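# Reseat lid on plate and place both atop reader

## Task

Inside the reader, which is powered off, the lid has slid back on its plate so that it now catches on the lip of the slot; drawing the carrier out as things stand would knock the lid off. Get the lid properly seated on the plate, then put the plate and lid together on top of the reader. A bent wire is lying on the bench.

## Robot and tools

Robot: two UR7e-type arms, left_arm and right_arm, each ending in a parallel two-finger gripper with a 50 mm maximum opening. The fingers point along the gripper's +z axis and close along its x axis. end_effector_position is the spot midway between the pads; fingertips extend 17.5 mm past it. A camera block of varying shape sits up to 12 cm off the last joint toward the gripper's -y side and rotates with it. Bases in the scene frame: left_arm at (+0.051, +0.358, +0.026) m, right_arm at (+0.013, -0.481, +0.026) m, both facing nearly the same way.

Frames: the scene frame has its origin at table-top height halfway between the nominal bases, +z up, +x out over the table, left_arm on +y. Each arm's printed hand pose, velocity and target are in that arm's own base frame, and offsets run along that arm's base axes. Fixed cameras (cam_high, cam_low) and the table use the scene frame. Wrist cameras are cam_left_wrist and cam_right_wrist. Printed poses may be off by a few centimetres.

execute_actions(actions, cameras): actions is a list of actions; each action is a list of 1 to 15 rows, one row per 1/30 s step, the final row held out to step 15. Every row is one list of 18 numbers in [-1, 1] covering both arms: left dx, dy, dz, rx, ry, rz, left gripper position, force_limit, speed, then the same nine for the right. The six pose numbers are an offset from that arm's Hand target as it was when the action began (not from the previous row), in the arm's base axes; 1.0 equals 0.6 m or 180 degrees, and rx, ry, rz form one rotation vector. Sending six zeros asks nothing new of an arm. Gripper position is absolute: +1 fully open, about -0.65 pads touching, -1 to grip. force_limit maps -1/0/+1 to about 20/102/185 N; speed maps to 20/85/150 mm/s; both begin at +1. Images appear only if actions is empty or cameras names them.

move(target, speed, blend, stop_force, zero, blocking, cameras): target is one 18-number row or a list of up to 15 rows, laid out as above; each row's pose numbers are offsets from the Hand targets at the move's start, not from the previous row. speed is path top speed in m/s (0.002 to 3.6, default 0.25; turning up to twice that in rad/s), one value or one per target. blend in metres rounds corners (0 means stop at each). stop_force (3 to 120 N, one value for both arms) ends an arm's path when its wrist sensor feels that much push against travel; the arm then backs off to just before the push and that becomes its Hand target. Omit stop_force when lifting off something the gripper presses on, and don't trust it while the gripper rotates. zero (default true) re-zeros before the move. blocking=false returns early but cannot be combined with stop_force. The result adds a move: line (done, off_target, moving, held, fault) and limits (paced = clipped, held = steps withheld). Paths are straight and do not avoid obstacles or the other arm; avoid paths near an arm's own base. Total move time caps at 10 s.

wait(seconds) lets time pass; stop() brakes a running move; zoom_image(camera, region=[x0,y0,x1,y1] pixels, up to 504x504) enlarges part of the latest image; zero_wrist_force(arm) re-zeros the wrist sensor; read_manual gives licences; finished_scene(scene) ends the scene irreversibly.

Results: gripper position in metres, quat_wxyz, velocities (omitted when joints are within noise), Hand target (last commanded pose after clipping; the next offsets count from it), joint positions and torques, Wrist force/torque in the gripper's own axes plus a peak line, object_status (0 moving, 1 stopped opening, 2 stopped closing = gripping, 3 reached position or pads met), position_measured in counts (opening about (250 - counts) x 0.202 mm). Orientation commands are clipped to 32 degrees from the measured one per step. A gripper may settle short of its Hand target; send the remaining distance as an offset.

Cautions: nothing may fall off the table or be left off it. Avoid drops, releasing moving parts, slams and hard pushes. Arms are stiff: targets even slightly past firm contact can cause a fault stop (10 s) from contact torque (wrist joints 26.6 N m) or about 150 N net force. Arms must not hit or squeeze each other; the clearance check does not guard the fingers. Holding loads or stretching out heats motors. Move smoothly and finish soon; the scene must stay solved after the robot lets go.

Each tool is called after ">>>" as name(argument=value, ...), one argument or row to a line, values as JSON.

## Session

>>> execute_actions(
  actions=[],
)

Scene clock: 0.00 s.
left_arm: end_effector_position=(+0.0626, -0.2437, +0.1184) position_measured=3 object_status=3 end_effector_quat_wxyz=(-0.223, +0.963, -0.053, +0.144) | right_arm: end_effector_position=(+0.5599, +0.2887, +0.1887) position_measured=2 object_status=3 end_effector_quat_wxyz=(-0.478, +0.822, -0.294, +0.095)
Joint positions: left_arm=[-2.005 -1.829 2.312 -1.525 -1.471 -0.351] | right_arm=[3.656 -1.93 -2.153 0.325 2.005 3]
Joint velocities: within noise
Joint torques (N m): no reading
Wrist force (N): no reading
Wrist torque (N m): no reading
Wrist force, peak (N): no reading
Hand target: left_arm +0.0626, -0.2437, +0.1184; -0.223, +0.963, -0.053, +0.144 | right_arm +0.5599, +0.2887, +0.1887; -0.478, +0.822, -0.294, +0.095
Tool commands: left_gripper/position=+1.0 left_gripper/force_limit=+1.0 left_gripper/speed=+1.0 right_gripper/position=+1.0 right_gripper/force_limit=+1.0 right_gripper/speed=+1.0

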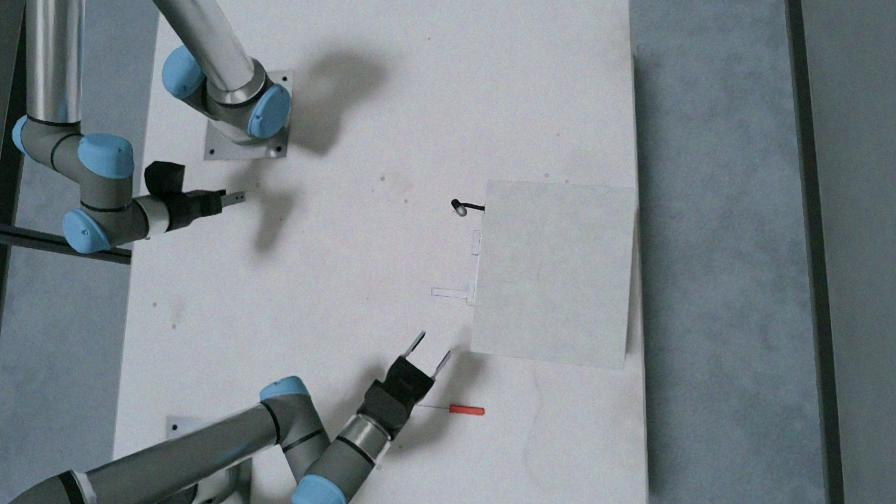

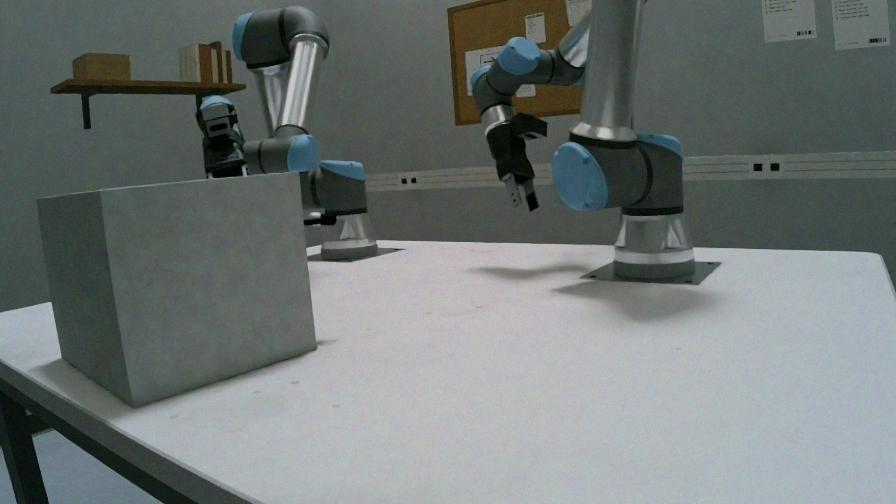

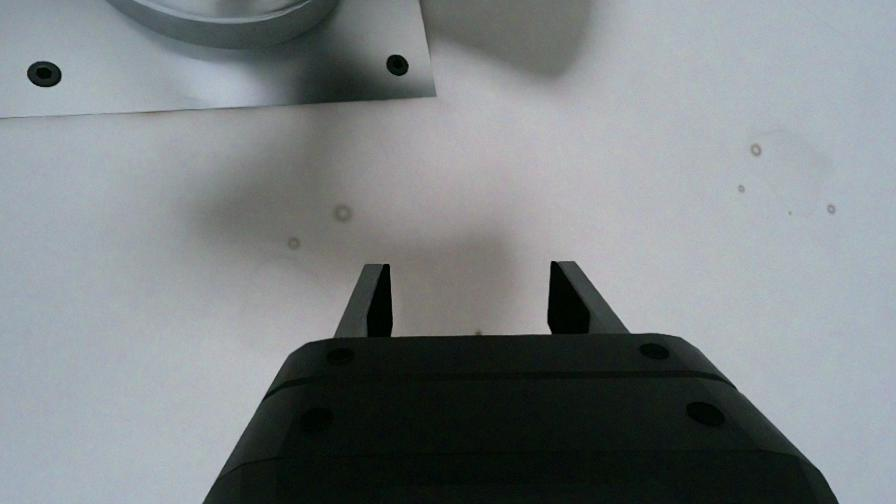

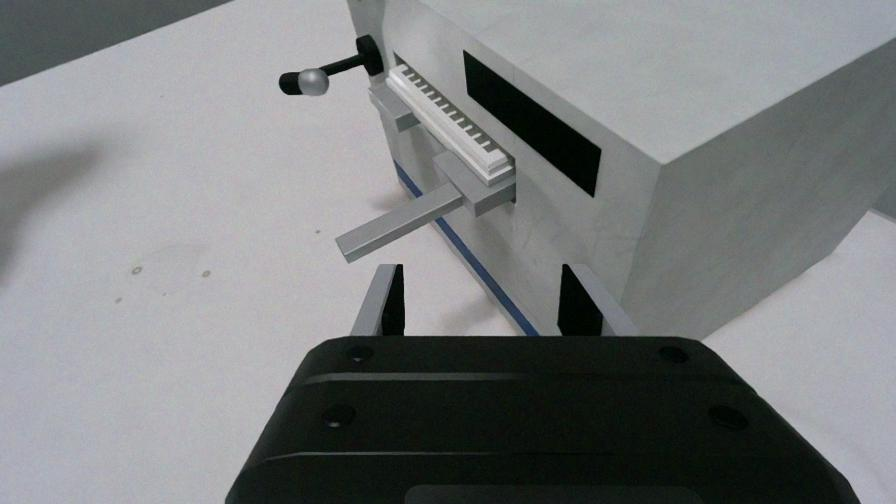

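>>> zoom_image(
  camera="cam_right_wrist",
  region=[260, 10, 660, 280],
)

>>> zoom_image(
  camera="cam_high",
  region=[370, 160, 650, 440],
)

Scaled by 1.260 from the camera's image (finer frame: 1280x720).

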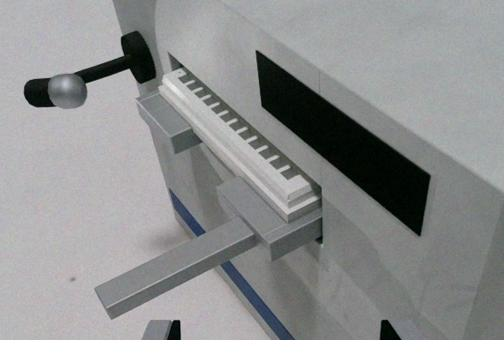

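Scaled by 1.800 from the camera's image (finer frame: 1280x720).

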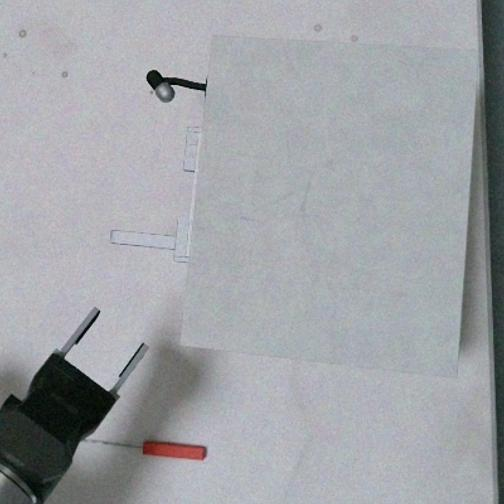

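>>> move(
  target=[0,0,0,0,0,0,1,1,1,-0.108,0.27,-0.03,0.0487,-0.1824,-0.306,1,1,1],
  speed=0.4,
  cameras=["cam_right_wrist","cam_high"],
)

>>> zoom_image(
  camera="cam_right_wrist",
  region=[200, 0, 700, 280],
)

>>> zoom_image(
  camera="cam_high",
  region=[370, 360, 570, 460],
)

Scene clock: 53.87 s.
left_arm: end_effector_position=(+0.0626, -0.2437, +0.1184) position_measured=3 object_status=3 end_effector_quat_wxyz=(-0.223, +0.963, -0.053, +0.144) | right_arm: end_effector_position=(+0.4951, +0.4507, +0.1707) position_measured=2 object_status=3 end_effector_quat_wxyz=(+0.500, -0.500, +0.500, -0.500)
Joint positions: left_arm=[-2.005 -1.829 2.312 -1.525 -1.471 -0.351] | right_arm=[4.495 -2.463 -1.829 1.15 0.218 3.143]
Joint torques (N m): left_arm=[0.1 -10.99 -19.84 -1.27 0.27 0.16] | right_arm=[-1.72 41.99 21.83 2.61 -1.48 -2.77]
Wrist force (N): left_arm=[0.0 0.0 0.0] | right_arm=[-0.1 -1.0 0.6]
Wrist torque (N m): left_arm=[0.01 0.00 0.00] | right_arm=[0.14 0.07 0.02]
Wrist force, peak (N): left_arm=[0.0 -0.4 0.2] | right_arm=[-1.2 -0.7 0.3]
Hand target: left_arm +0.0626, -0.2437, +0.1184; -0.223, +0.963, -0.053, +0.144 | right_arm +0.4951, +0.4507, +0.1707; +0.500, -0.500, +0.500, -0.500
Off the commanded pose: left_arm 0.000 m, 0 deg | right_arm 0.000 m, 0 deg.
move: done
cam_right_wrist: T_world_to_cam=[[-0.00032, -0.99999, -0.00362, 0.46234], [-0.32393, 0.00353, -0.94607, 0.34299], [0.94608, 0.00087, -0.32393, -0.28018]] pos_world=[0.37632, 0.46137, 0.23541]
Images, in order (width x height): cam_high 896x504, cam_right_wrist 896x504.

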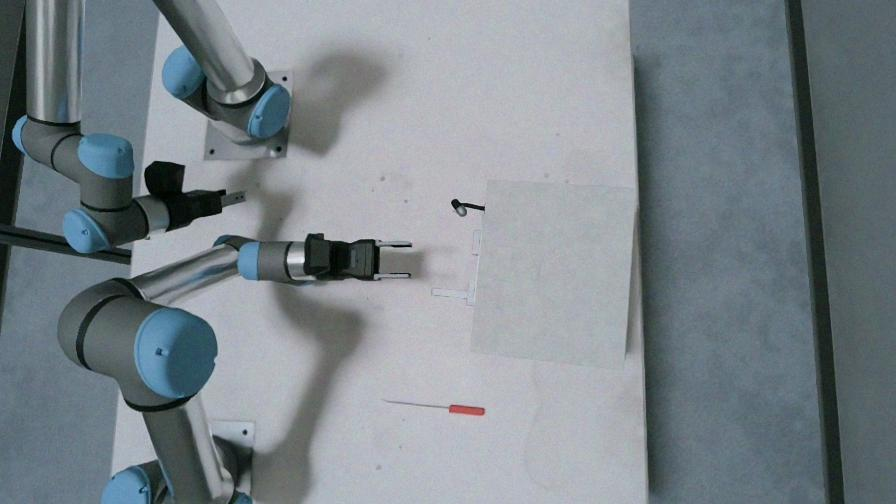

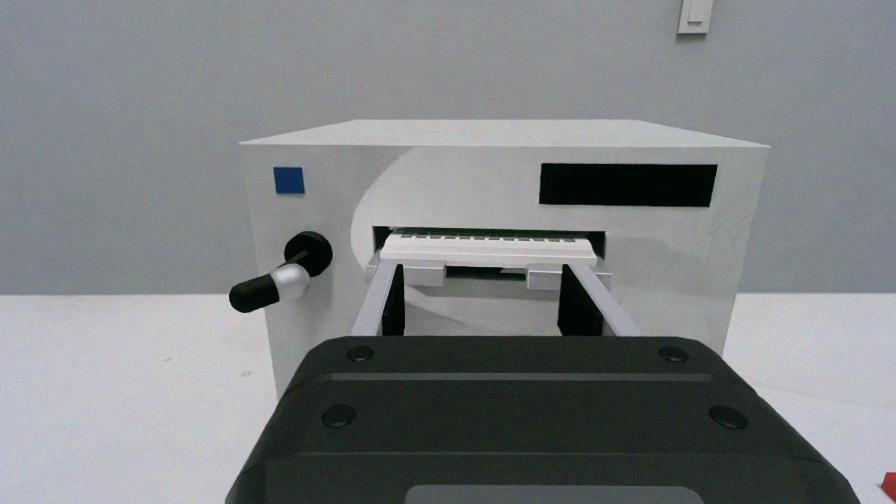

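Scaled by 1.008 from the camera's image (finer frame: 1280x720).

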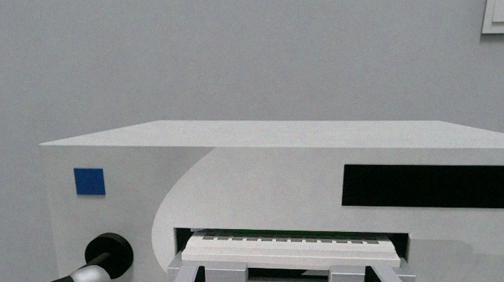

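Scaled by 2.520 from the camera's image (finer frame: 1280x720).

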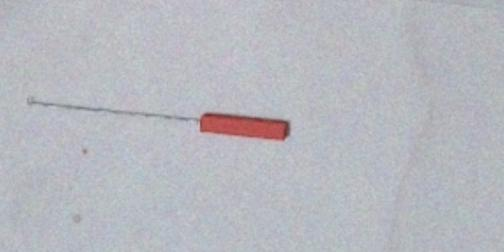

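>>> zoom_image(
  camera="cam_right_wrist",
  region=[360, 215, 620, 300],
)

>>> move(
  target=[0,0,0,0,0,0,1,1,1,0.07,0.06,-0.11,0,0,0,1,1,1],
  speed=0.3,
  cameras=["cam_right_wrist"],
)

>>> zoom_image(
  camera="cam_right_wrist",
  region=[330, 100, 730, 280],
)

Scaled by 1.938 from the camera's image (finer frame: 1280x720).

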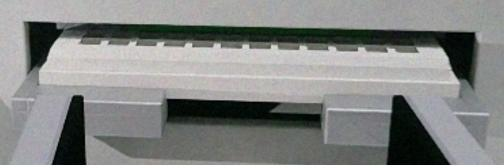

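Scene clock: 73.23 s.
left_arm: end_effector_position=(+0.0626, -0.2437, +0.1184) position_measured=3 object_status=3 end_effector_quat_wxyz=(-0.223, +0.963, -0.053, +0.144) | right_arm: end_effector_position=(+0.5188, +0.4698, +0.1305) position_measured=2 object_status=3 end_effector_quat_wxyz=(+0.500, -0.501, +0.501, -0.498)
Joint positions: left_arm=[-2.005 -1.829 2.312 -1.525 -1.471 -0.351] | right_arm=[4.458 -2.576 -1.718 1.138 0.256 3.157]
Joint torques (N m): left_arm=[0.36 -11.65 -19.4 -1.15 0.16 0.22] | right_arm=[-1.7 51.7 13.32 0.56 0 0.02]
Wrist force (N): left_arm=[0.1 0.0 0.2] | right_arm=[-0.1 -1.0 0.4]
Wrist torque (N m): left_arm=[0.00 -0.02 0.00] | right_arm=[0.14 0.05 -0.09]
Wrist force, peak (N): left_arm=[0.0 -0.4 0.0] | right_arm=[-6.6 4.3 7.3]
Hand target: left_arm +0.0626, -0.2437, +0.1184; -0.223, +0.963, -0.053, +0.144 | right_arm +0.5188, +0.4698, +0.1305; +0.500, -0.501, +0.501, -0.498 (not the last commanded pose)
Tool commands: left_gripper/position=+1.0 left_gripper/force_limit=+1.0 left_gripper/speed=+1.0 right_gripper/position=+1.0 right_gripper/force_limit=+1.0 right_gripper/speed=+1.0
Off the commanded pose: left_arm 0.000 m, 0 deg | right_arm 0.036 m, 0 deg.
FORCE FAULT: contact force on the right arm reached its limit, and that arm stopped. The contact can be on any part of that arm, not only on its tool. That arm's remaining commands of this call were not run. That arm is still stopped at the end of this call. That arm stays stopped for about 10 more seconds. Until then a move that you send moves the other arm only, and its call returns only when the move has ended. Once the stop has ended, the next robot result says so. If the stop ends while you think or write, that arm runs what you send next, counted from a new Hand target: where the arm stands when the stop ends. While its stop runs, that arm takes no new command, but its gripper still runs the gripper command that each later call begins with. Until it ends, the stop uses up actions while you think or wait. An arm that is not stopped still takes commands.
move: fault (right_arm)
cam_right_wrist: T_world_to_cam=[[0.00066, -0.99999, -0.0044, 0.48086], [-0.32713, 0.00394, -0.94497, 0.31389], [0.94498, 0.00206, -0.32713, -0.31521]] pos_world=[0.40023, 0.48027, 0.19562]

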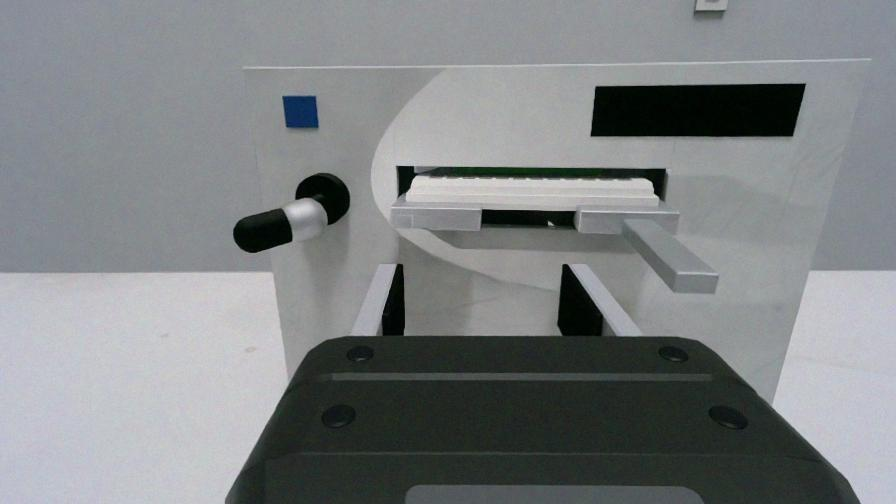

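Scaled by 1.260 from the camera's image (finer frame: 1280x720).

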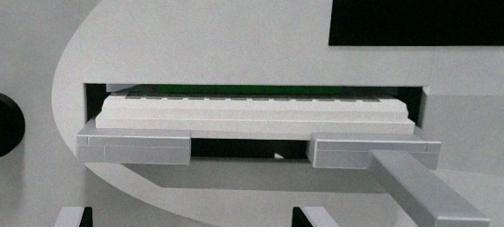

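>>> wait(
  seconds=1,
)

Scene clock: 172.00 s.
left_arm: end_effector_position=(+0.0626, -0.2437, +0.1184) position_measured=3 object_status=3 end_effector_quat_wxyz=(-0.223, +0.963, -0.053, +0.144) | right_arm: end_effector_position=(+0.5188, +0.4698, +0.1305) position_measured=2 object_status=3 end_effector_quat_wxyz=(+0.500, -0.501, +0.501, -0.498)
Joint positions: left_arm=[-2.005 -1.829 2.312 -1.525 -1.471 -0.351] | right_arm=[4.458 -2.576 -1.718 1.138 0.256 3.157]
Joint torques (N m): left_arm=[-0.13 -12 -19.36 -1.15 0.12 0.37] | right_arm=[-1.14 53.32 11.42 0.58 0.09 0.03]
Wrist force (N): left_arm=[0.1 -0.1 0.2] | right_arm=[0.0 -1.0 0.3]
Wrist torque (N m): left_arm=[-0.02 -0.02 0.00] | right_arm=[0.13 0.05 -0.09]
Wrist force, peak (N): left_arm=[0.0 -0.5 0.2] | right_arm=[-0.2 -1.4 0.5]
Hand target: left_arm +0.0626, -0.2437, +0.1184; -0.223, +0.963, -0.053, +0.144 | right_arm +0.5188, +0.4698, +0.1305; +0.500, -0.501, +0.501, -0.498 (not the last commanded pose)
Tool commands: left_gripper/position=+1.0 left_gripper/force_limit=+1.0 left_gripper/speed=+1.0 right_gripper/position=+1.0 right_gripper/force_limit=+1.0 right_gripper/speed=+1.0
Off the commanded pose: left_arm 0.000 m, 0 deg | right_arm 0.036 m, 0 deg.
FORCE FAULT, CONTINUED: the right arm's stop, for the force fault that an earlier result reported, is over. The rest of the stop counts as 19 of the actions that you can send in this scene. That arm's target is now where it stood when the stop ended, not its last command. That arm accepts commands again.
wait: 1.00 s; at rest from the start

>>> move(
  target=[
    [0,0,0,0,0,0,1,1,1,-0.13,0,0.15,0,0,0,1,1,1],
    [0,0,0,0,0,0,1,1,1,0.03,-0.497,0.2,0,0.5,0,1,1,1],
  ],
  blend=[0.04,0],
  speed=0.5,
  cameras=["cam_right_wrist"],
)

Scene clock: 188.60 s.
left_arm: end_effector_position=(+0.0626, -0.2437, +0.1184) position_measured=3 object_status=3 end_effector_quat_wxyz=(-0.223, +0.963, -0.053, +0.144) | right_arm: end_effector_position=(+0.5368, +0.1716, +0.2505) position_measured=2 object_status=3 end_effector_quat_wxyz=(+0.001, +0.707, -0.708, -0.002)
Joint positions: left_arm=[-2.005 -1.829 2.312 -1.525 -1.471 -0.351] | right_arm=[3.688 -1.72 -1.609 -1.386 1.574 3.69]
Joint torques (N m): left_arm=[0.14 -12.38 -18.43 -1.03 0.05 0.57] | right_arm=[-8.9 27.36 37.26 0.48 1.59 -2.61]
Wrist force (N): left_arm=[0.0 -0.1 0.2] | right_arm=[0.2 1.8 -1.2]
Wrist torque (N m): left_arm=[0.00 0.00 0.00] | right_arm=[-0.30 0.05 0.09]
Wrist force, peak (N): left_arm=[-0.1 -0.3 0.4] | right_arm=[-0.5 -3.0 -1.0]
Hand target: left_arm +0.0626, -0.2437, +0.1184; -0.223, +0.963, -0.053, +0.144 | right_arm +0.5368, +0.1716, +0.2505; +0.001, +0.707, -0.708, -0.002
Off the commanded pose: left_arm 0.000 m, 0 deg | right_arm 0.000 m, 0 deg.
move: done
cam_right_wrist: T_world_to_cam=[[-0.0044, -0.99999, -0.00066, 0.18496], [-0.945, 0.00394, 0.32704, 0.4474], [-0.32704, 0.00206, -0.94501, 0.54525]] pos_world=[0.60192, 0.18207, 0.36907]

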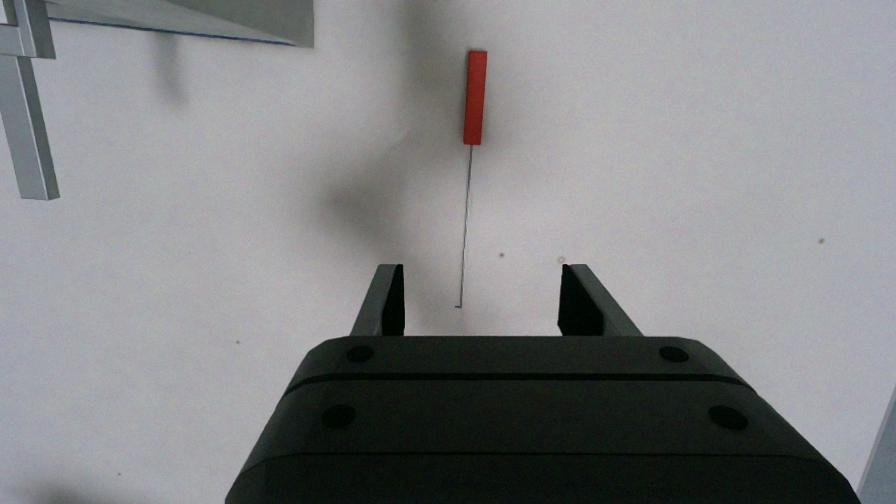

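>>> move(
  target=[
    [0,0,0,0,0,0,1,1,1,0.1003,-0.0177,-0.34,0,0,-0.019,0.2,1,1],
    [0,0,0,0,0,0,1,1,1,0.1003,-0.0177,-0.4275,0,0,-0.019,0.2,1,1],
  ],
  speed=[0.3,0.05],
  stop_force=8,
  cameras=["cam_right_wrist"],
)

Scene clock: 225.10 s.
left_arm: end_effector_position=(+0.0626, -0.2437, +0.1184) position_measured=3 object_status=3 end_effector_quat_wxyz=(-0.223, +0.963, -0.053, +0.144) | right_arm: end_effector_position=(+0.5969, +0.1610, -0.0060) position_measured=123 object_status=3 end_effector_quat_wxyz=(+0.001, +0.685, -0.728, -0.002)
Joint positions: left_arm=[-2.005 -1.829 2.312 -1.525 -1.471 -0.351] | right_arm=[3.621 -2.12 -1.787 -0.808 1.574 3.682]
Joint torques (N m): left_arm=[0.03 -11.94 -18.95 -1.07 0.11 0.6] | right_arm=[-8.17 39.64 10.95 5.39 1.34 -2.74]
Wrist force (N): left_arm=[0.2 -0.3 0.0] | right_arm=[0.4 1.8 -1.0]
Wrist torque (N m): left_arm=[-0.04 -0.03 0.00] | right_arm=[-0.30 0.03 0.09]
Wrist force, peak (N): left_arm=[0.3 -0.3 0.3] | right_arm=[-0.1 2.3 -2.6]
Hand target: left_arm +0.0626, -0.2437, +0.1184; -0.223, +0.963, -0.053, +0.144 | right_arm +0.5969, +0.1610, -0.0060; +0.001, +0.685, -0.728, -0.002
Off the commanded pose: left_arm 0.000 m, 0 deg | right_arm 0.000 m, 0 deg.
move: done
cam_right_wrist: T_world_to_cam=[[-0.06401, -0.99795, -0.00068, 0.20963], [-0.94305, 0.06027, 0.32714, 0.57798], [-0.32643, 0.02158, -0.94497, 0.31906]] pos_world=[0.66263, 0.16749, 0.11257]

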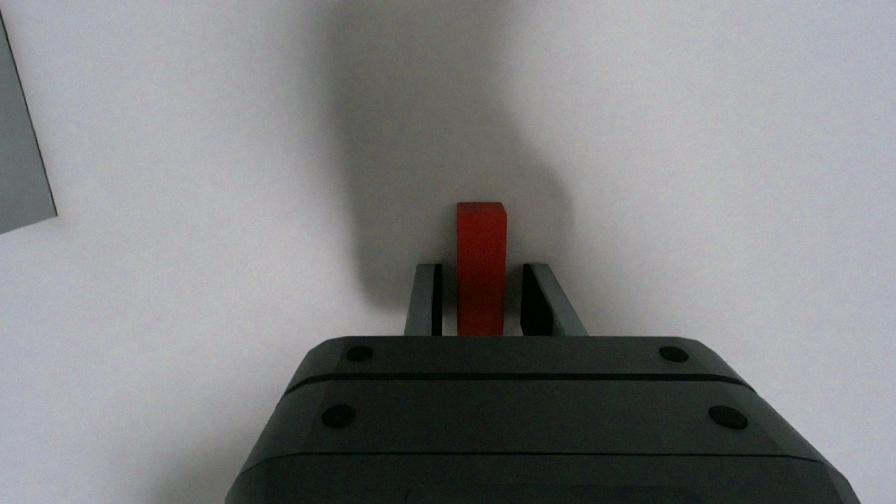

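>>> move(
  target=[
    [0,0,0,0,0,0,1,1,1,0,0,0,0,0,0,-1,-0.9,-0.5],
    [0,0,0,0,0,0,1,1,1,0,0,0.15,0,0,0,-1,-0.9,-0.5],
    [0,0,0,0,0,0,1,1,1,-0.283,0.03,0.167,0,0,0,-1,-0.9,-0.5],
    [0,0,0,0,0,0,1,1,1,-0.283,0.03,0.167,0,0,0.9944,-1,-0.9,-0.5],
    [0,0,0,0,0,0,1,1,1,-0.283,0.03,0.003,0,0,0.9944,-1,-0.9,-0.5],
  ],
  speed=[0.3,0.3,0.4,0.9,0.15],
  blend=[0,0.03,0.02,0,0],
  cameras=["cam_right_wrist","cam_high"],
)

Scene clock: 246.30 s.
left_arm: end_effector_position=(+0.0626, -0.2437, +0.1184) position_measured=3 object_status=3 end_effector_quat_wxyz=(-0.223, +0.963, -0.053, +0.144) | right_arm: end_effector_position=(+0.4271, +0.1790, -0.0042) position_measured=182 object_status=2 end_effector_quat_wxyz=(+0.002, +0.734, +0.679, +0.001)
Joint positions: left_arm=[-2.005 -1.829 2.312 -1.525 -1.471 -0.351] | right_arm=[3.833 -1.84 -2.245 -0.626 1.567 0.77]
Joint torques (N m): left_arm=[0.17 -13.08 -18.67 -0.95 0.06 0.66] | right_arm=[-8.7 23.8 8.19 5.06 0.84 -2.63]
Wrist force (N): left_arm=[0.2 -0.2 0.3] | right_arm=[0.6 2.1 -1.0]
Wrist torque (N m): left_arm=[-0.03 -0.03 0.00] | right_arm=[-0.25 0.00 0.09]
Wrist force, peak (N): left_arm=[-0.2 -0.3 0.4] | right_arm=[0.3 5.3 -0.6]
Hand target: left_arm +0.0626, -0.2437, +0.1184; -0.223, +0.963, -0.053, +0.144 | right_arm +0.4271, +0.1790, -0.0042; +0.002, +0.734, +0.679, +0.001
Off the commanded pose: left_arm 0.000 m, 0 deg | right_arm 0.000 m, 0 deg.
move: done
cam_right_wrist: T_world_to_cam=[[0.08159, 0.99667, -0.00062, -0.2024], [0.94184, -0.0769, 0.32714, -0.36442], [0.326, -0.02727, -0.94498, -0.005]] pos_world=[0.36137, 0.17357, 0.11437]
Images, in order (width x height): cam_high 896x504, cam_right_wrist 896x504.

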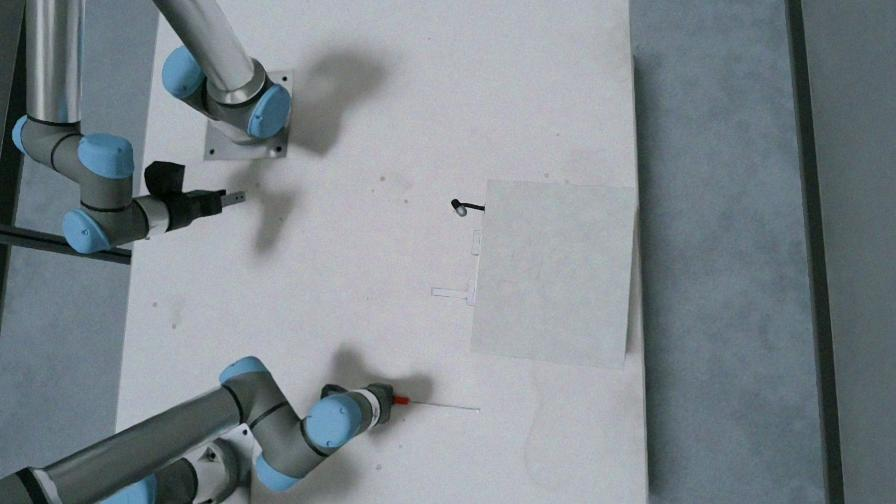

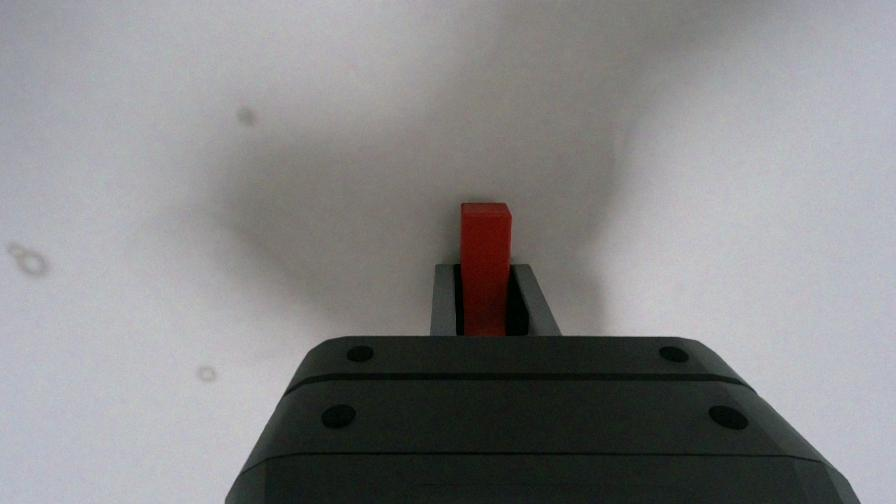

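>>> move(
  target=[
    [0,0,0,0,0,0,1,1,1,0,0,0,0,0,0,0.1,1,0],
    [0,0,0,0,0,0,1,1,1,0,0,0.03,0,0,0,0.1,1,0],
    [0,0,0,0,0,0,1,1,1,0,0,0.03,-0.019,-0.249,0,0.1,1,0],
    [0,0,0,0,0,0,1,1,1,0,0,-0.001,-0.019,-0.249,0,0.1,1,0],
    [0,0,0,0,0,0,1,1,1,0,0,0.001,-0.019,-0.249,0,-1,-0.6,-0.5],
    [0,0,0,0,0,0,1,1,1,0,0,0.3,-0.019,-0.249,0,-1,-0.6,-0.5],
  ],
  speed=[0.2,0.2,0.4,0.1,0.1,0.3],
  cameras=["cam_right_wrist"],
)

Scene clock: 265.57 s.
left_arm: end_effector_position=(+0.0626, -0.2437, +0.1184) position_measured=3 object_status=3 end_effector_quat_wxyz=(-0.223, +0.963, -0.053, +0.144) | right_arm: end_effector_position=(+0.4272, +0.1790, +0.1757) position_measured=183 object_status=2 end_effector_quat_wxyz=(+0.282, +0.678, +0.626, +0.261)
Joint positions: left_arm=[-2.005 -1.829 2.312 -1.525 -1.471 -0.351] | right_arm=[4.254 -1.294 -2.531 -0.53 0.852 1.057]
Joint torques (N m): left_arm=[0.45 -13.4 -17.86 -0.9 -0.04 0.87] | right_arm=[5.41 17.03 33.06 1.4 0.08 2.43]
Wrist force (N): left_arm=[0.0 -0.2 0.2] | right_arm=[0.2 2.1 -0.4]
Wrist torque (N m): left_arm=[-0.03 0.00 0.00] | right_arm=[-0.45 0.05 -0.05]
Wrist force, peak (N): left_arm=[0.1 -0.5 0.3] | right_arm=[0.1 4.4 -1.8]
Hand target: left_arm +0.0626, -0.2437, +0.1184; -0.223, +0.963, -0.053, +0.144 | right_arm +0.4271, +0.1790, +0.1758; +0.282, +0.678, +0.626, +0.261
Off the commanded pose: left_arm 0.000 m, 0 deg | right_arm 0.000 m, 0 deg.
move: done
cam_right_wrist: T_world_to_cam=[[0.08037, 0.99676, 0.00349, -0.20254], [0.43592, -0.0383, 0.89917, -0.31461], [0.89639, -0.07074, -0.43758, -0.15997]] pos_world=[0.29682, 0.17852, 0.2136]

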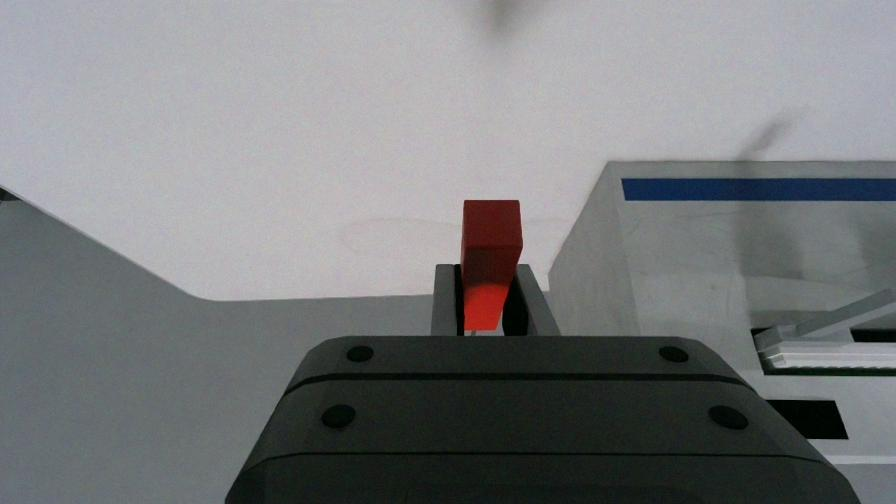

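>>> move(
  target=[0.677,-0.003,0.17,0.208,-0.285,-0.553,1,1,1,0,0,0,0,0,0,-1,-0.6,-0.5],
  speed=0.5,
  cameras=["cam_left_wrist","cam_high"],
)

>>> zoom_image(
  camera="cam_left_wrist",
  region=[300, 80, 700, 300],
)

Scene clock: 330.70 s.
left_arm: end_effector_position=(+0.4688, -0.2455, +0.2204) position_measured=3 object_status=3 end_effector_quat_wxyz=(+0.292, -0.343, +0.680, -0.579) | right_arm: end_effector_position=(+0.4271, +0.1790, +0.1758) position_measured=183 object_status=2 end_effector_quat_wxyz=(+0.282, +0.678, +0.626, +0.261)
Joint positions: left_arm=[-0.838 -1.154 2.578 -4.404 -1.373 3.109] | right_arm=[4.254 -1.294 -2.531 -0.531 0.852 1.057]
Joint torques (N m): left_arm=[7.27 -17.77 -17.59 -4.79 -2.31 2.59] | right_arm=[5.58 16.77 32.43 1.29 -2.27 2.71]
Wrist force (N): left_arm=[-0.8 0.0 -1.8] | right_arm=[0.1 1.9 -0.4]
Wrist torque (N m): left_arm=[-0.22 0.27 -0.10] | right_arm=[-0.47 0.06 -0.05]
Wrist force, peak (N): left_arm=[-1.5 0.8 -1.8] | right_arm=[0.0 2.4 -0.5]
Hand target: left_arm +0.4688, -0.2455, +0.2204; +0.292, -0.343, +0.680, -0.579 | right_arm +0.4271, +0.1790, +0.1758; +0.282, +0.678, +0.626, +0.261
Off the commanded pose: left_arm 0.000 m, 0 deg | right_arm 0.000 m, 0 deg.
move: done; limits=paced
cam_left_wrist: T_world_to_cam=[[-0.60985, -0.7925, 0.00449, 0.10063], [-0.38807, 0.29368, -0.87359, 0.46708], [0.691, -0.5345, -0.48665, -0.2125]] pos_world=[0.38947, -0.17101, 0.30417]
Images, in order (width x height): cam_high 896x504, cam_left_wrist 896x504.

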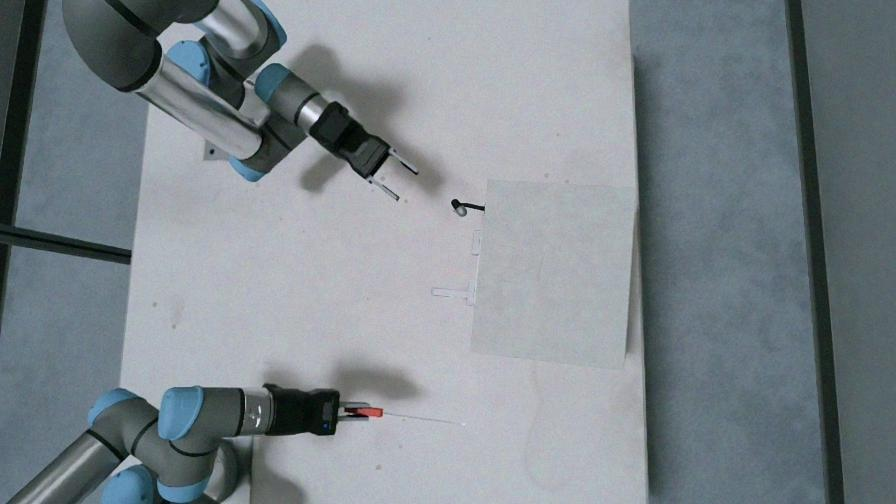

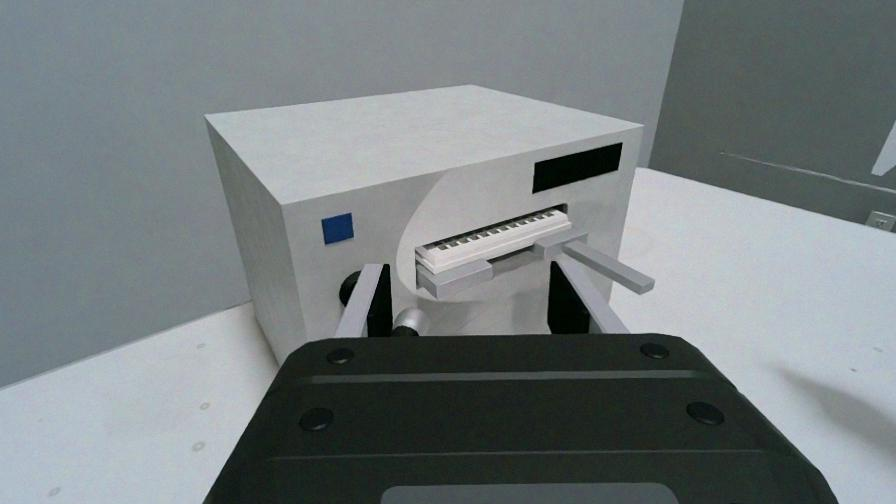

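Scaled by 1.260 from the camera's image (finer frame: 1280x720).

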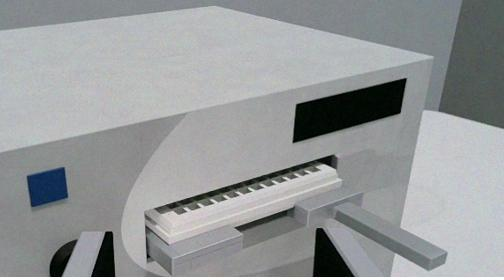

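>>> zoom_image(
  camera="cam_left_wrist",
  region=[400, 185, 600, 305],
)

Scaled by 2.520 from the camera's image (finer frame: 1280x720).

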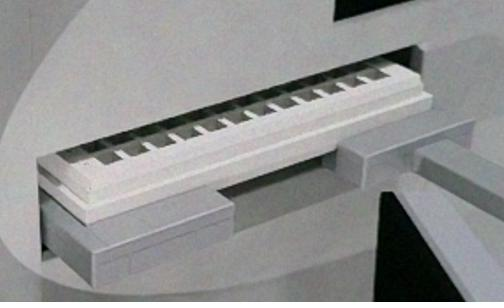

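>>> move(
  target=[
    [0,-0.209,-0.05,-0.0472,-0.1266,0.1757,-1,-0.9,0,0,0,0,0,0,0,-1,-0.6,-0.5],
    [0.0787,-0.209,-0.132,-0.0472,-0.1266,0.1757,-1,-0.9,0,0,0,0,0,0,0,-1,-0.6,-0.5],
  ],
  speed=0.4,
  blend=[0.02,0],
  cameras=["cam_left_wrist"],
)

>>> zoom_image(
  camera="cam_left_wrist",
  region=[300, 140, 640, 330],
)

Scene clock: 365.03 s.
left_arm: end_effector_position=(+0.4771, -0.3638, +0.1762) position_measured=250 object_status=3 end_effector_quat_wxyz=(+0.514, -0.423, +0.473, -0.578) | right_arm: end_effector_position=(+0.4271, +0.1790, +0.1758) position_measured=183 object_status=2 end_effector_quat_wxyz=(+0.282, +0.678, +0.626, +0.261)
Joint positions: left_arm=[-1.317 -0.65 1.988 -4.985 -0.415 3.608] | right_arm=[4.254 -1.294 -2.531 -0.531 0.852 1.057]
Joint torques (N m): left_arm=[0.21 -45.4 -5.34 0.55 -1.05 0.26] | right_arm=[5.35 16.88 32.9 1.24 -2.3 2.75]
Wrist force (N): left_arm=[-0.9 -2.8 -1.9] | right_arm=[0.2 2.0 -0.6]
Wrist torque (N m): left_arm=[-0.63 0.26 0.00] | right_arm=[-0.47 0.04 -0.05]
Wrist force, peak (N): left_arm=[7.0 8.4 -2.7] | right_arm=[0.1 2.3 -0.6]
Hand target: left_arm +0.4771, -0.3638, +0.1762; +0.514, -0.423, +0.473, -0.578 (not the last commanded pose) | right_arm +0.4271, +0.1790, +0.1758; +0.282, +0.678, +0.626, +0.261
Tool commands: left_gripper/position=-1.0 left_gripper/force_limit=-0.898039 left_gripper/speed=+0.003922 right_gripper/position=-1.0 right_gripper/force_limit=-0.6 right_gripper/speed=-0.5
Off the commanded pose: left_arm 0.053 m, 4 deg | right_arm 0.000 m, 0 deg.
FORCE FAULT: contact force on the left arm reached its limit, and that arm stopped. The contact can be on any part of that arm, not only on its tool. That arm's remaining commands of this call were not run. That arm is still stopped at the end of this call. That arm stays stopped for about 10 more seconds. Until then a move that you send moves the other arm only, and its call returns only when the move has ended. Once the stop has ended, the next robot result says so. If the stop ends while you think or write, that arm runs what you send next, counted from a new Hand target: where the arm stands when the stop ends. While its stop runs, that arm takes no new command, but its gripper still runs the gripper command that each later call begins with. Until it ends, the stop uses up actions while you think or wait. An arm that is not stopped still takes commands.
move: fault (left_arm)
cam_left_wrist: T_world_to_cam=[[-0.13283, -0.99114, 0.0004, -0.28699], [-0.15031, 0.01975, -0.98844, 0.27358], [0.97968, -0.13135, -0.1516, -0.35309]] pos_world=[0.34892, -0.33623, 0.217]

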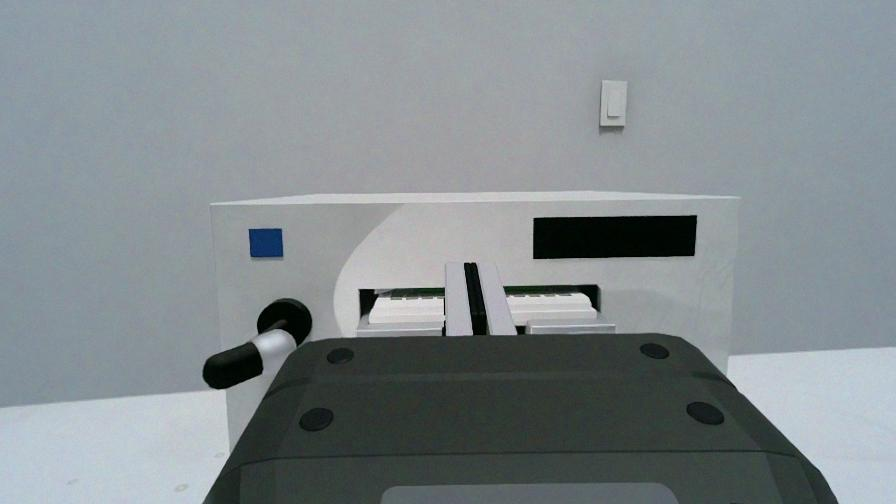

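Scaled by 1.482 from the camera's image (finer frame: 1280x720).

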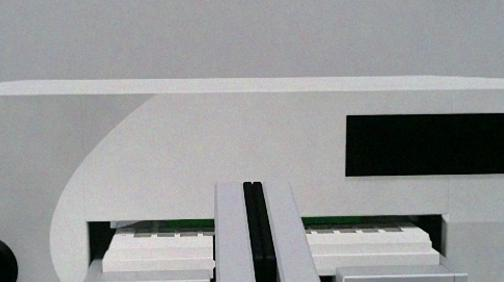

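>>> zoom_image(
  camera="cam_left_wrist",
  region=[350, 275, 490, 335],
)

>>> zoom_image(
  camera="cam_left_wrist",
  region=[480, 275, 620, 335],
)

Scaled by 3.600 from the camera's image (finer frame: 1280x720).

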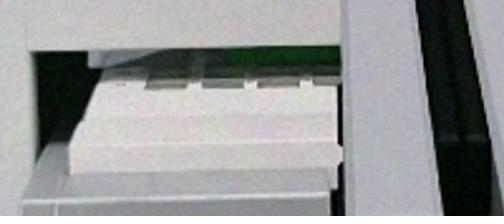

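Scaled by 3.600 from the camera's image (finer frame: 1280x720).

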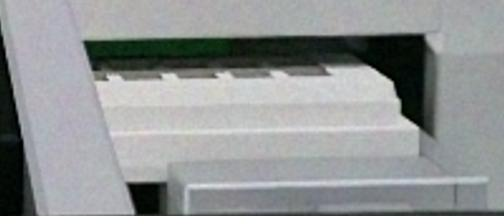

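>>> move(
  target=[
    [0.02,0,0.08,0,0,0,1,-0.9,0,-0.1,0.1,0.06,0,0,0,-1,-0.6,-0.5],
    [0.03,0.17,0.081,0.043,0.1067,-0.1646,1,-0.9,0,-0.1,0.4,0.06,0,0,0,-1,-0.6,-0.5],
    [0.03,0.17,0.081,0.043,0.1067,-0.1646,1,-0.9,0,-0.045,0.5525,-0.029,0.332,-0.027,-0.0055,-1,-0.6,-0.5],
  ],
  speed=0.35,
  cameras=["cam_left_wrist","cam_high"],
)

>>> zoom_image(
  camera="cam_left_wrist",
  region=[340, 165, 640, 335],
)

Scene clock: 499.67 s.
left_arm: end_effector_position=(+0.4951, -0.2618, +0.2248) position_measured=3 object_status=3 end_effector_quat_wxyz=(+0.292, -0.343, +0.680, -0.579) | right_arm: end_effector_position=(+0.4001, +0.5105, +0.1584) position_measured=183 object_status=2 end_effector_quat_wxyz=(-0.066, +0.723, +0.396, +0.563)
Joint positions: left_arm=[-0.808 -1.147 2.49 -4.322 -1.402 3.114] | right_arm=[4.532 -2.099 -2.25 0.716 0.861 1.522]
Joint torques (N m): left_arm=[7.27 -39.03 -19.67 -0.97 -2.38 2.55] | right_arm=[-8.47 29.18 22.63 5.29 0.83 -2.58]
Wrist force (N): left_arm=[-0.9 -2.1 -1.1] | right_arm=[1.4 2.5 -1.4]
Wrist torque (N m): left_arm=[-0.56 0.28 -0.09] | right_arm=[-0.11 0.12 -0.27]
Wrist force, peak (N): left_arm=[-1.0 -4.1 -1.3] | right_arm=[1.3 2.9 -1.6]
Hand target: left_arm +0.4951, -0.2618, +0.2248; +0.292, -0.343, +0.680, -0.579 | right_arm +0.4001, +0.5105, +0.1584; -0.066, +0.723, +0.396, +0.563
Off the commanded pose: left_arm 0.000 m, 0 deg | right_arm 0.000 m, 0 deg.
FORCE FAULT, CONTINUED: the left arm's stop, for the force fault that an earlier result reported, is over. The rest of the stop counts as 19 of the actions that you can send in this scene. The stop ended before this call began, so that arm ran this call's commands, counted from a new Hand target: where the arm stood when the stop ended.
move: done
cam_left_wrist: T_world_to_cam=[[-0.60927, -0.79295, 0.00433, 0.10337], [-0.38905, 0.29416, -0.87299, 0.48635], [0.69096, -0.53357, -0.48772, -0.23673]] pos_world=[0.41577, -0.18741, 0.30867]
Images, in order (width x height): cam_high 896x504, cam_left_wrist 896x504.

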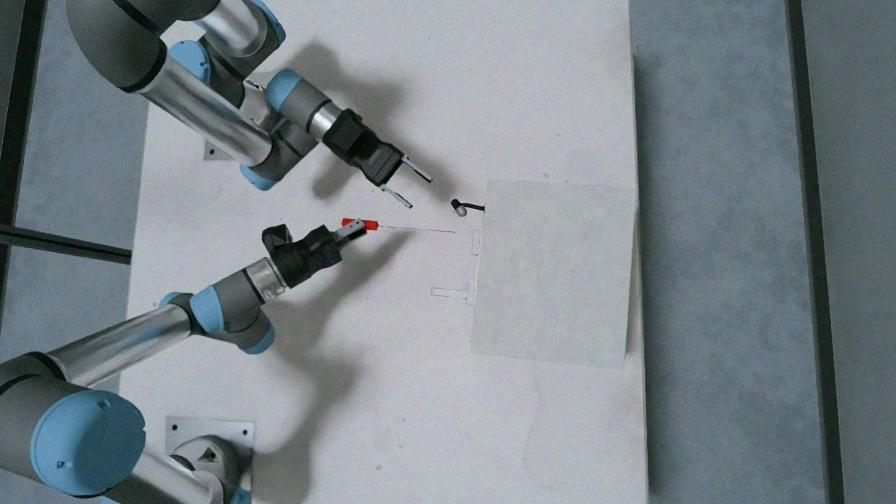

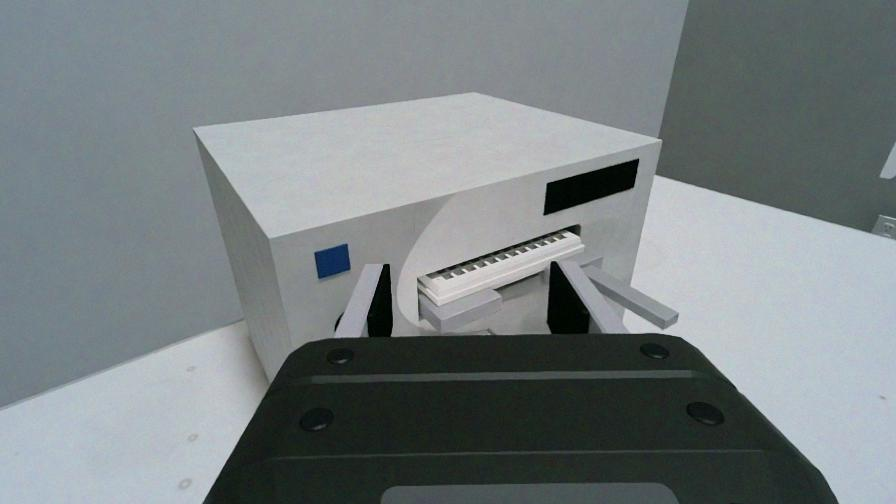

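Scaled by 1.680 from the camera's image (finer frame: 1280x720).

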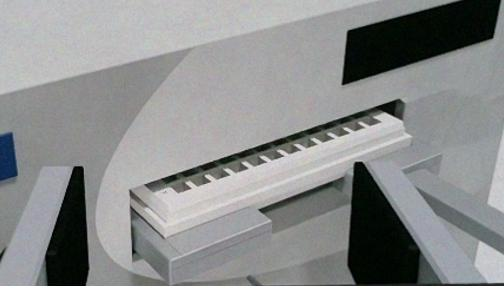

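>>> zoom_image(
  camera="cam_left_wrist",
  region=[395, 255, 515, 337],
)

Scaled by 4.200 from the camera's image (finer frame: 1280x720).

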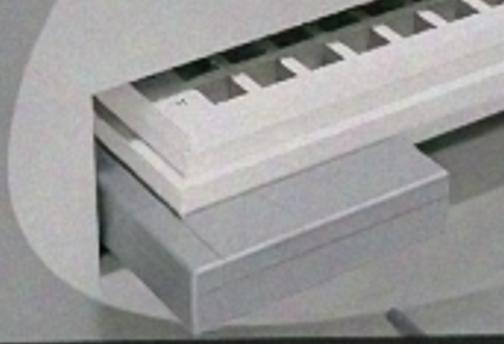

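>>> move(
  target=[
    [0,0,0,0,0,0,1,-0.9,0,0,0.0138,0,0,0,0,-1,-0.6,-0.5],
    [0,0,0,0,0,0,1,-0.9,0,0.07,0.0078,0,0,0,0,-1,-0.6,-0.5],
  ],
  speed=0.1,
  stop_force=5,
  cameras=["cam_left_wrist"],
)

>>> zoom_image(
  camera="cam_left_wrist",
  region=[395, 255, 515, 337],
)

Scene clock: 551.93 s.
left_arm: end_effector_position=(+0.4951, -0.2618, +0.2248) position_measured=3 object_status=3 end_effector_quat_wxyz=(+0.292, -0.343, +0.680, -0.579) | right_arm: end_effector_position=(+0.4421, +0.5152, +0.1584) position_measured=183 object_status=2 end_effector_quat_wxyz=(-0.066, +0.723, +0.396, +0.563)
Joint positions: left_arm=[-0.808 -1.147 2.49 -4.322 -1.402 3.114] | right_arm=[4.436 -2.136 -2.167 0.706 0.946 1.466]
Joint torques (N m): left_arm=[7.32 -38.8 -19.37 -1.06 -2.47 2.51] | right_arm=[-8.78 32.23 23.96 0.93 1.01 -2.62]
Wrist force (N): left_arm=[-1.0 -2.2 -1.5] | right_arm=[1.3 2.5 -1.6]
Wrist torque (N m): left_arm=[-0.58 0.30 -0.09] | right_arm=[-0.09 0.13 -0.26]
Wrist force, peak (N): left_arm=[-1.0 -2.6 -1.3] | right_arm=[1.1 3.5 -1.9]
Hand target: left_arm +0.4951, -0.2618, +0.2248; +0.292, -0.343, +0.680, -0.579 | right_arm +0.4421, +0.5152, +0.1584; -0.066, +0.723, +0.396, +0.563
Off the commanded pose: left_arm 0.000 m, 0 deg | right_arm 0.000 m, 0 deg.
move: done
cam_left_wrist: T_world_to_cam=[[-0.60927, -0.79295, 0.00433, 0.10337], [-0.38905, 0.29416, -0.87299, 0.48635], [0.69096, -0.53357, -0.48772, -0.23673]] pos_world=[0.41577, -0.18741, 0.30867]

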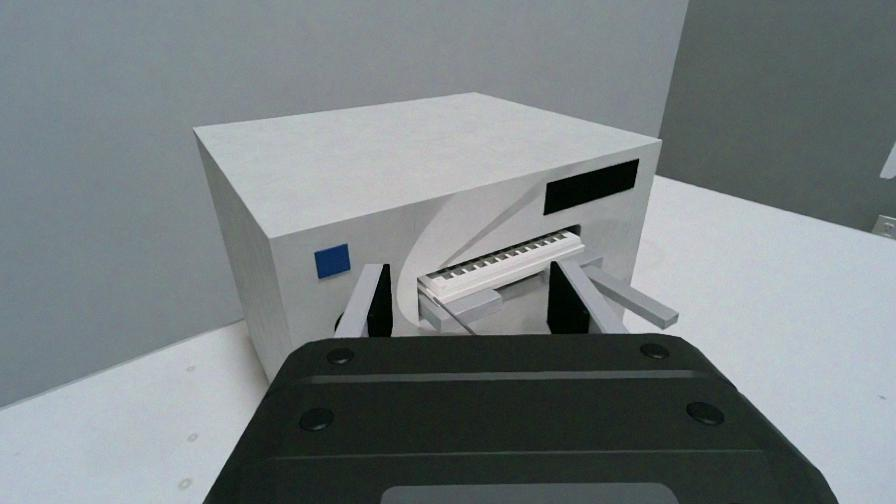

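Scaled by 4.200 from the camera's image (finer frame: 1280x720).

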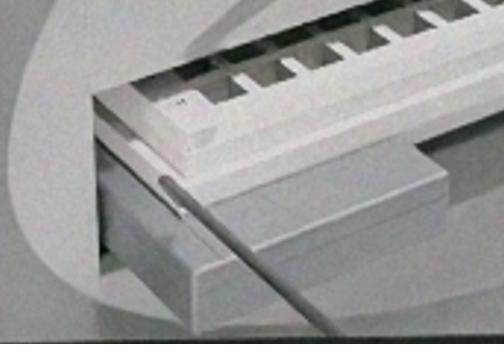

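>>> move(
  target=[0,0,0,0,0,0,1,-0.9,0,0.06,-0.0050,0,0,0,0,-1,-0.6,-0.5],
  speed=0.06,
  stop_force=4,
  cameras=["cam_left_wrist"],
)

>>> zoom_image(
  camera="cam_left_wrist",
  region=[395, 255, 515, 337],
)

Scene clock: 562.40 s.
left_arm: end_effector_position=(+0.4951, -0.2618, +0.2248) position_measured=3 object_status=3 end_effector_quat_wxyz=(+0.292, -0.343, +0.680, -0.579) | right_arm: end_effector_position=(+0.4781, +0.5122, +0.1584) position_measured=183 object_status=2 end_effector_quat_wxyz=(-0.066, +0.723, +0.396, +0.563)
Joint positions: left_arm=[-0.808 -1.147 2.49 -4.322 -1.402 3.114] | right_arm=[4.356 -2.163 -2.108 0.697 1.019 1.424]
Joint torques (N m): left_arm=[7.15 -38.67 -18.93 -1.02 -2.34 2.39] | right_arm=[-8.18 33.64 24.31 0.84 1.17 -2.67]
Wrist force (N): left_arm=[-1.0 -2.2 -1.1] | right_arm=[1.3 2.9 -1.6]
Wrist torque (N m): left_arm=[-0.57 0.30 -0.08] | right_arm=[-0.08 0.13 -0.25]
Wrist force, peak (N): left_arm=[-1.3 -2.4 -1.4] | right_arm=[1.5 3.1 -1.3]
Hand target: left_arm +0.4951, -0.2618, +0.2248; +0.292, -0.343, +0.680, -0.579 | right_arm +0.4781, +0.5122, +0.1584; -0.066, +0.723, +0.396, +0.563
Off the commanded pose: left_arm 0.000 m, 0 deg | right_arm 0.000 m, 0 deg.
move: done
cam_left_wrist: T_world_to_cam=[[-0.60927, -0.79295, 0.00433, 0.10337], [-0.38905, 0.29416, -0.87299, 0.48635], [0.69096, -0.53357, -0.48772, -0.23673]] pos_world=[0.41577, -0.18741, 0.30867]

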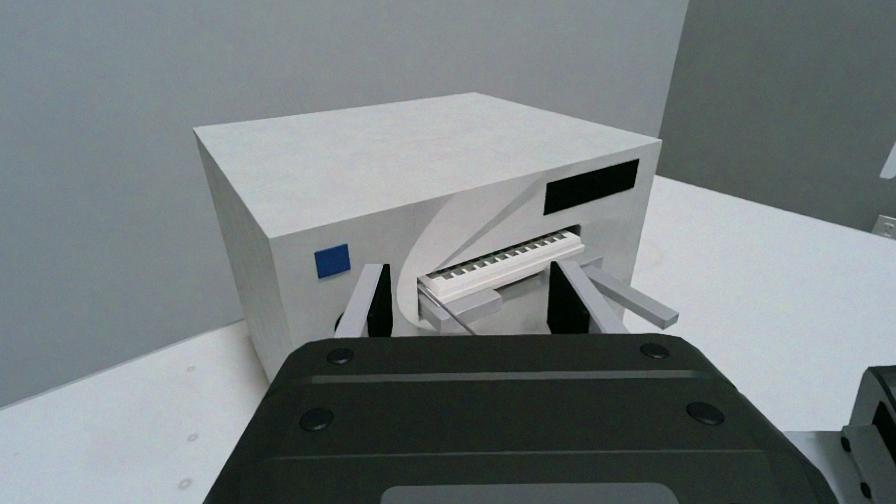

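Scaled by 4.200 from the camera's image (finer frame: 1280x720).

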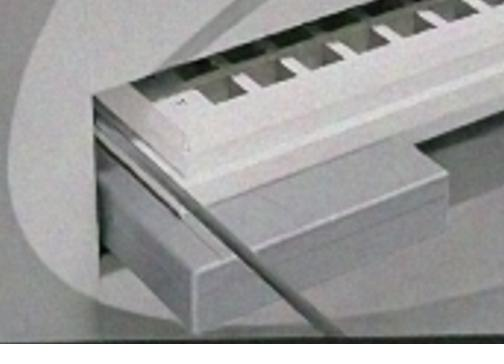

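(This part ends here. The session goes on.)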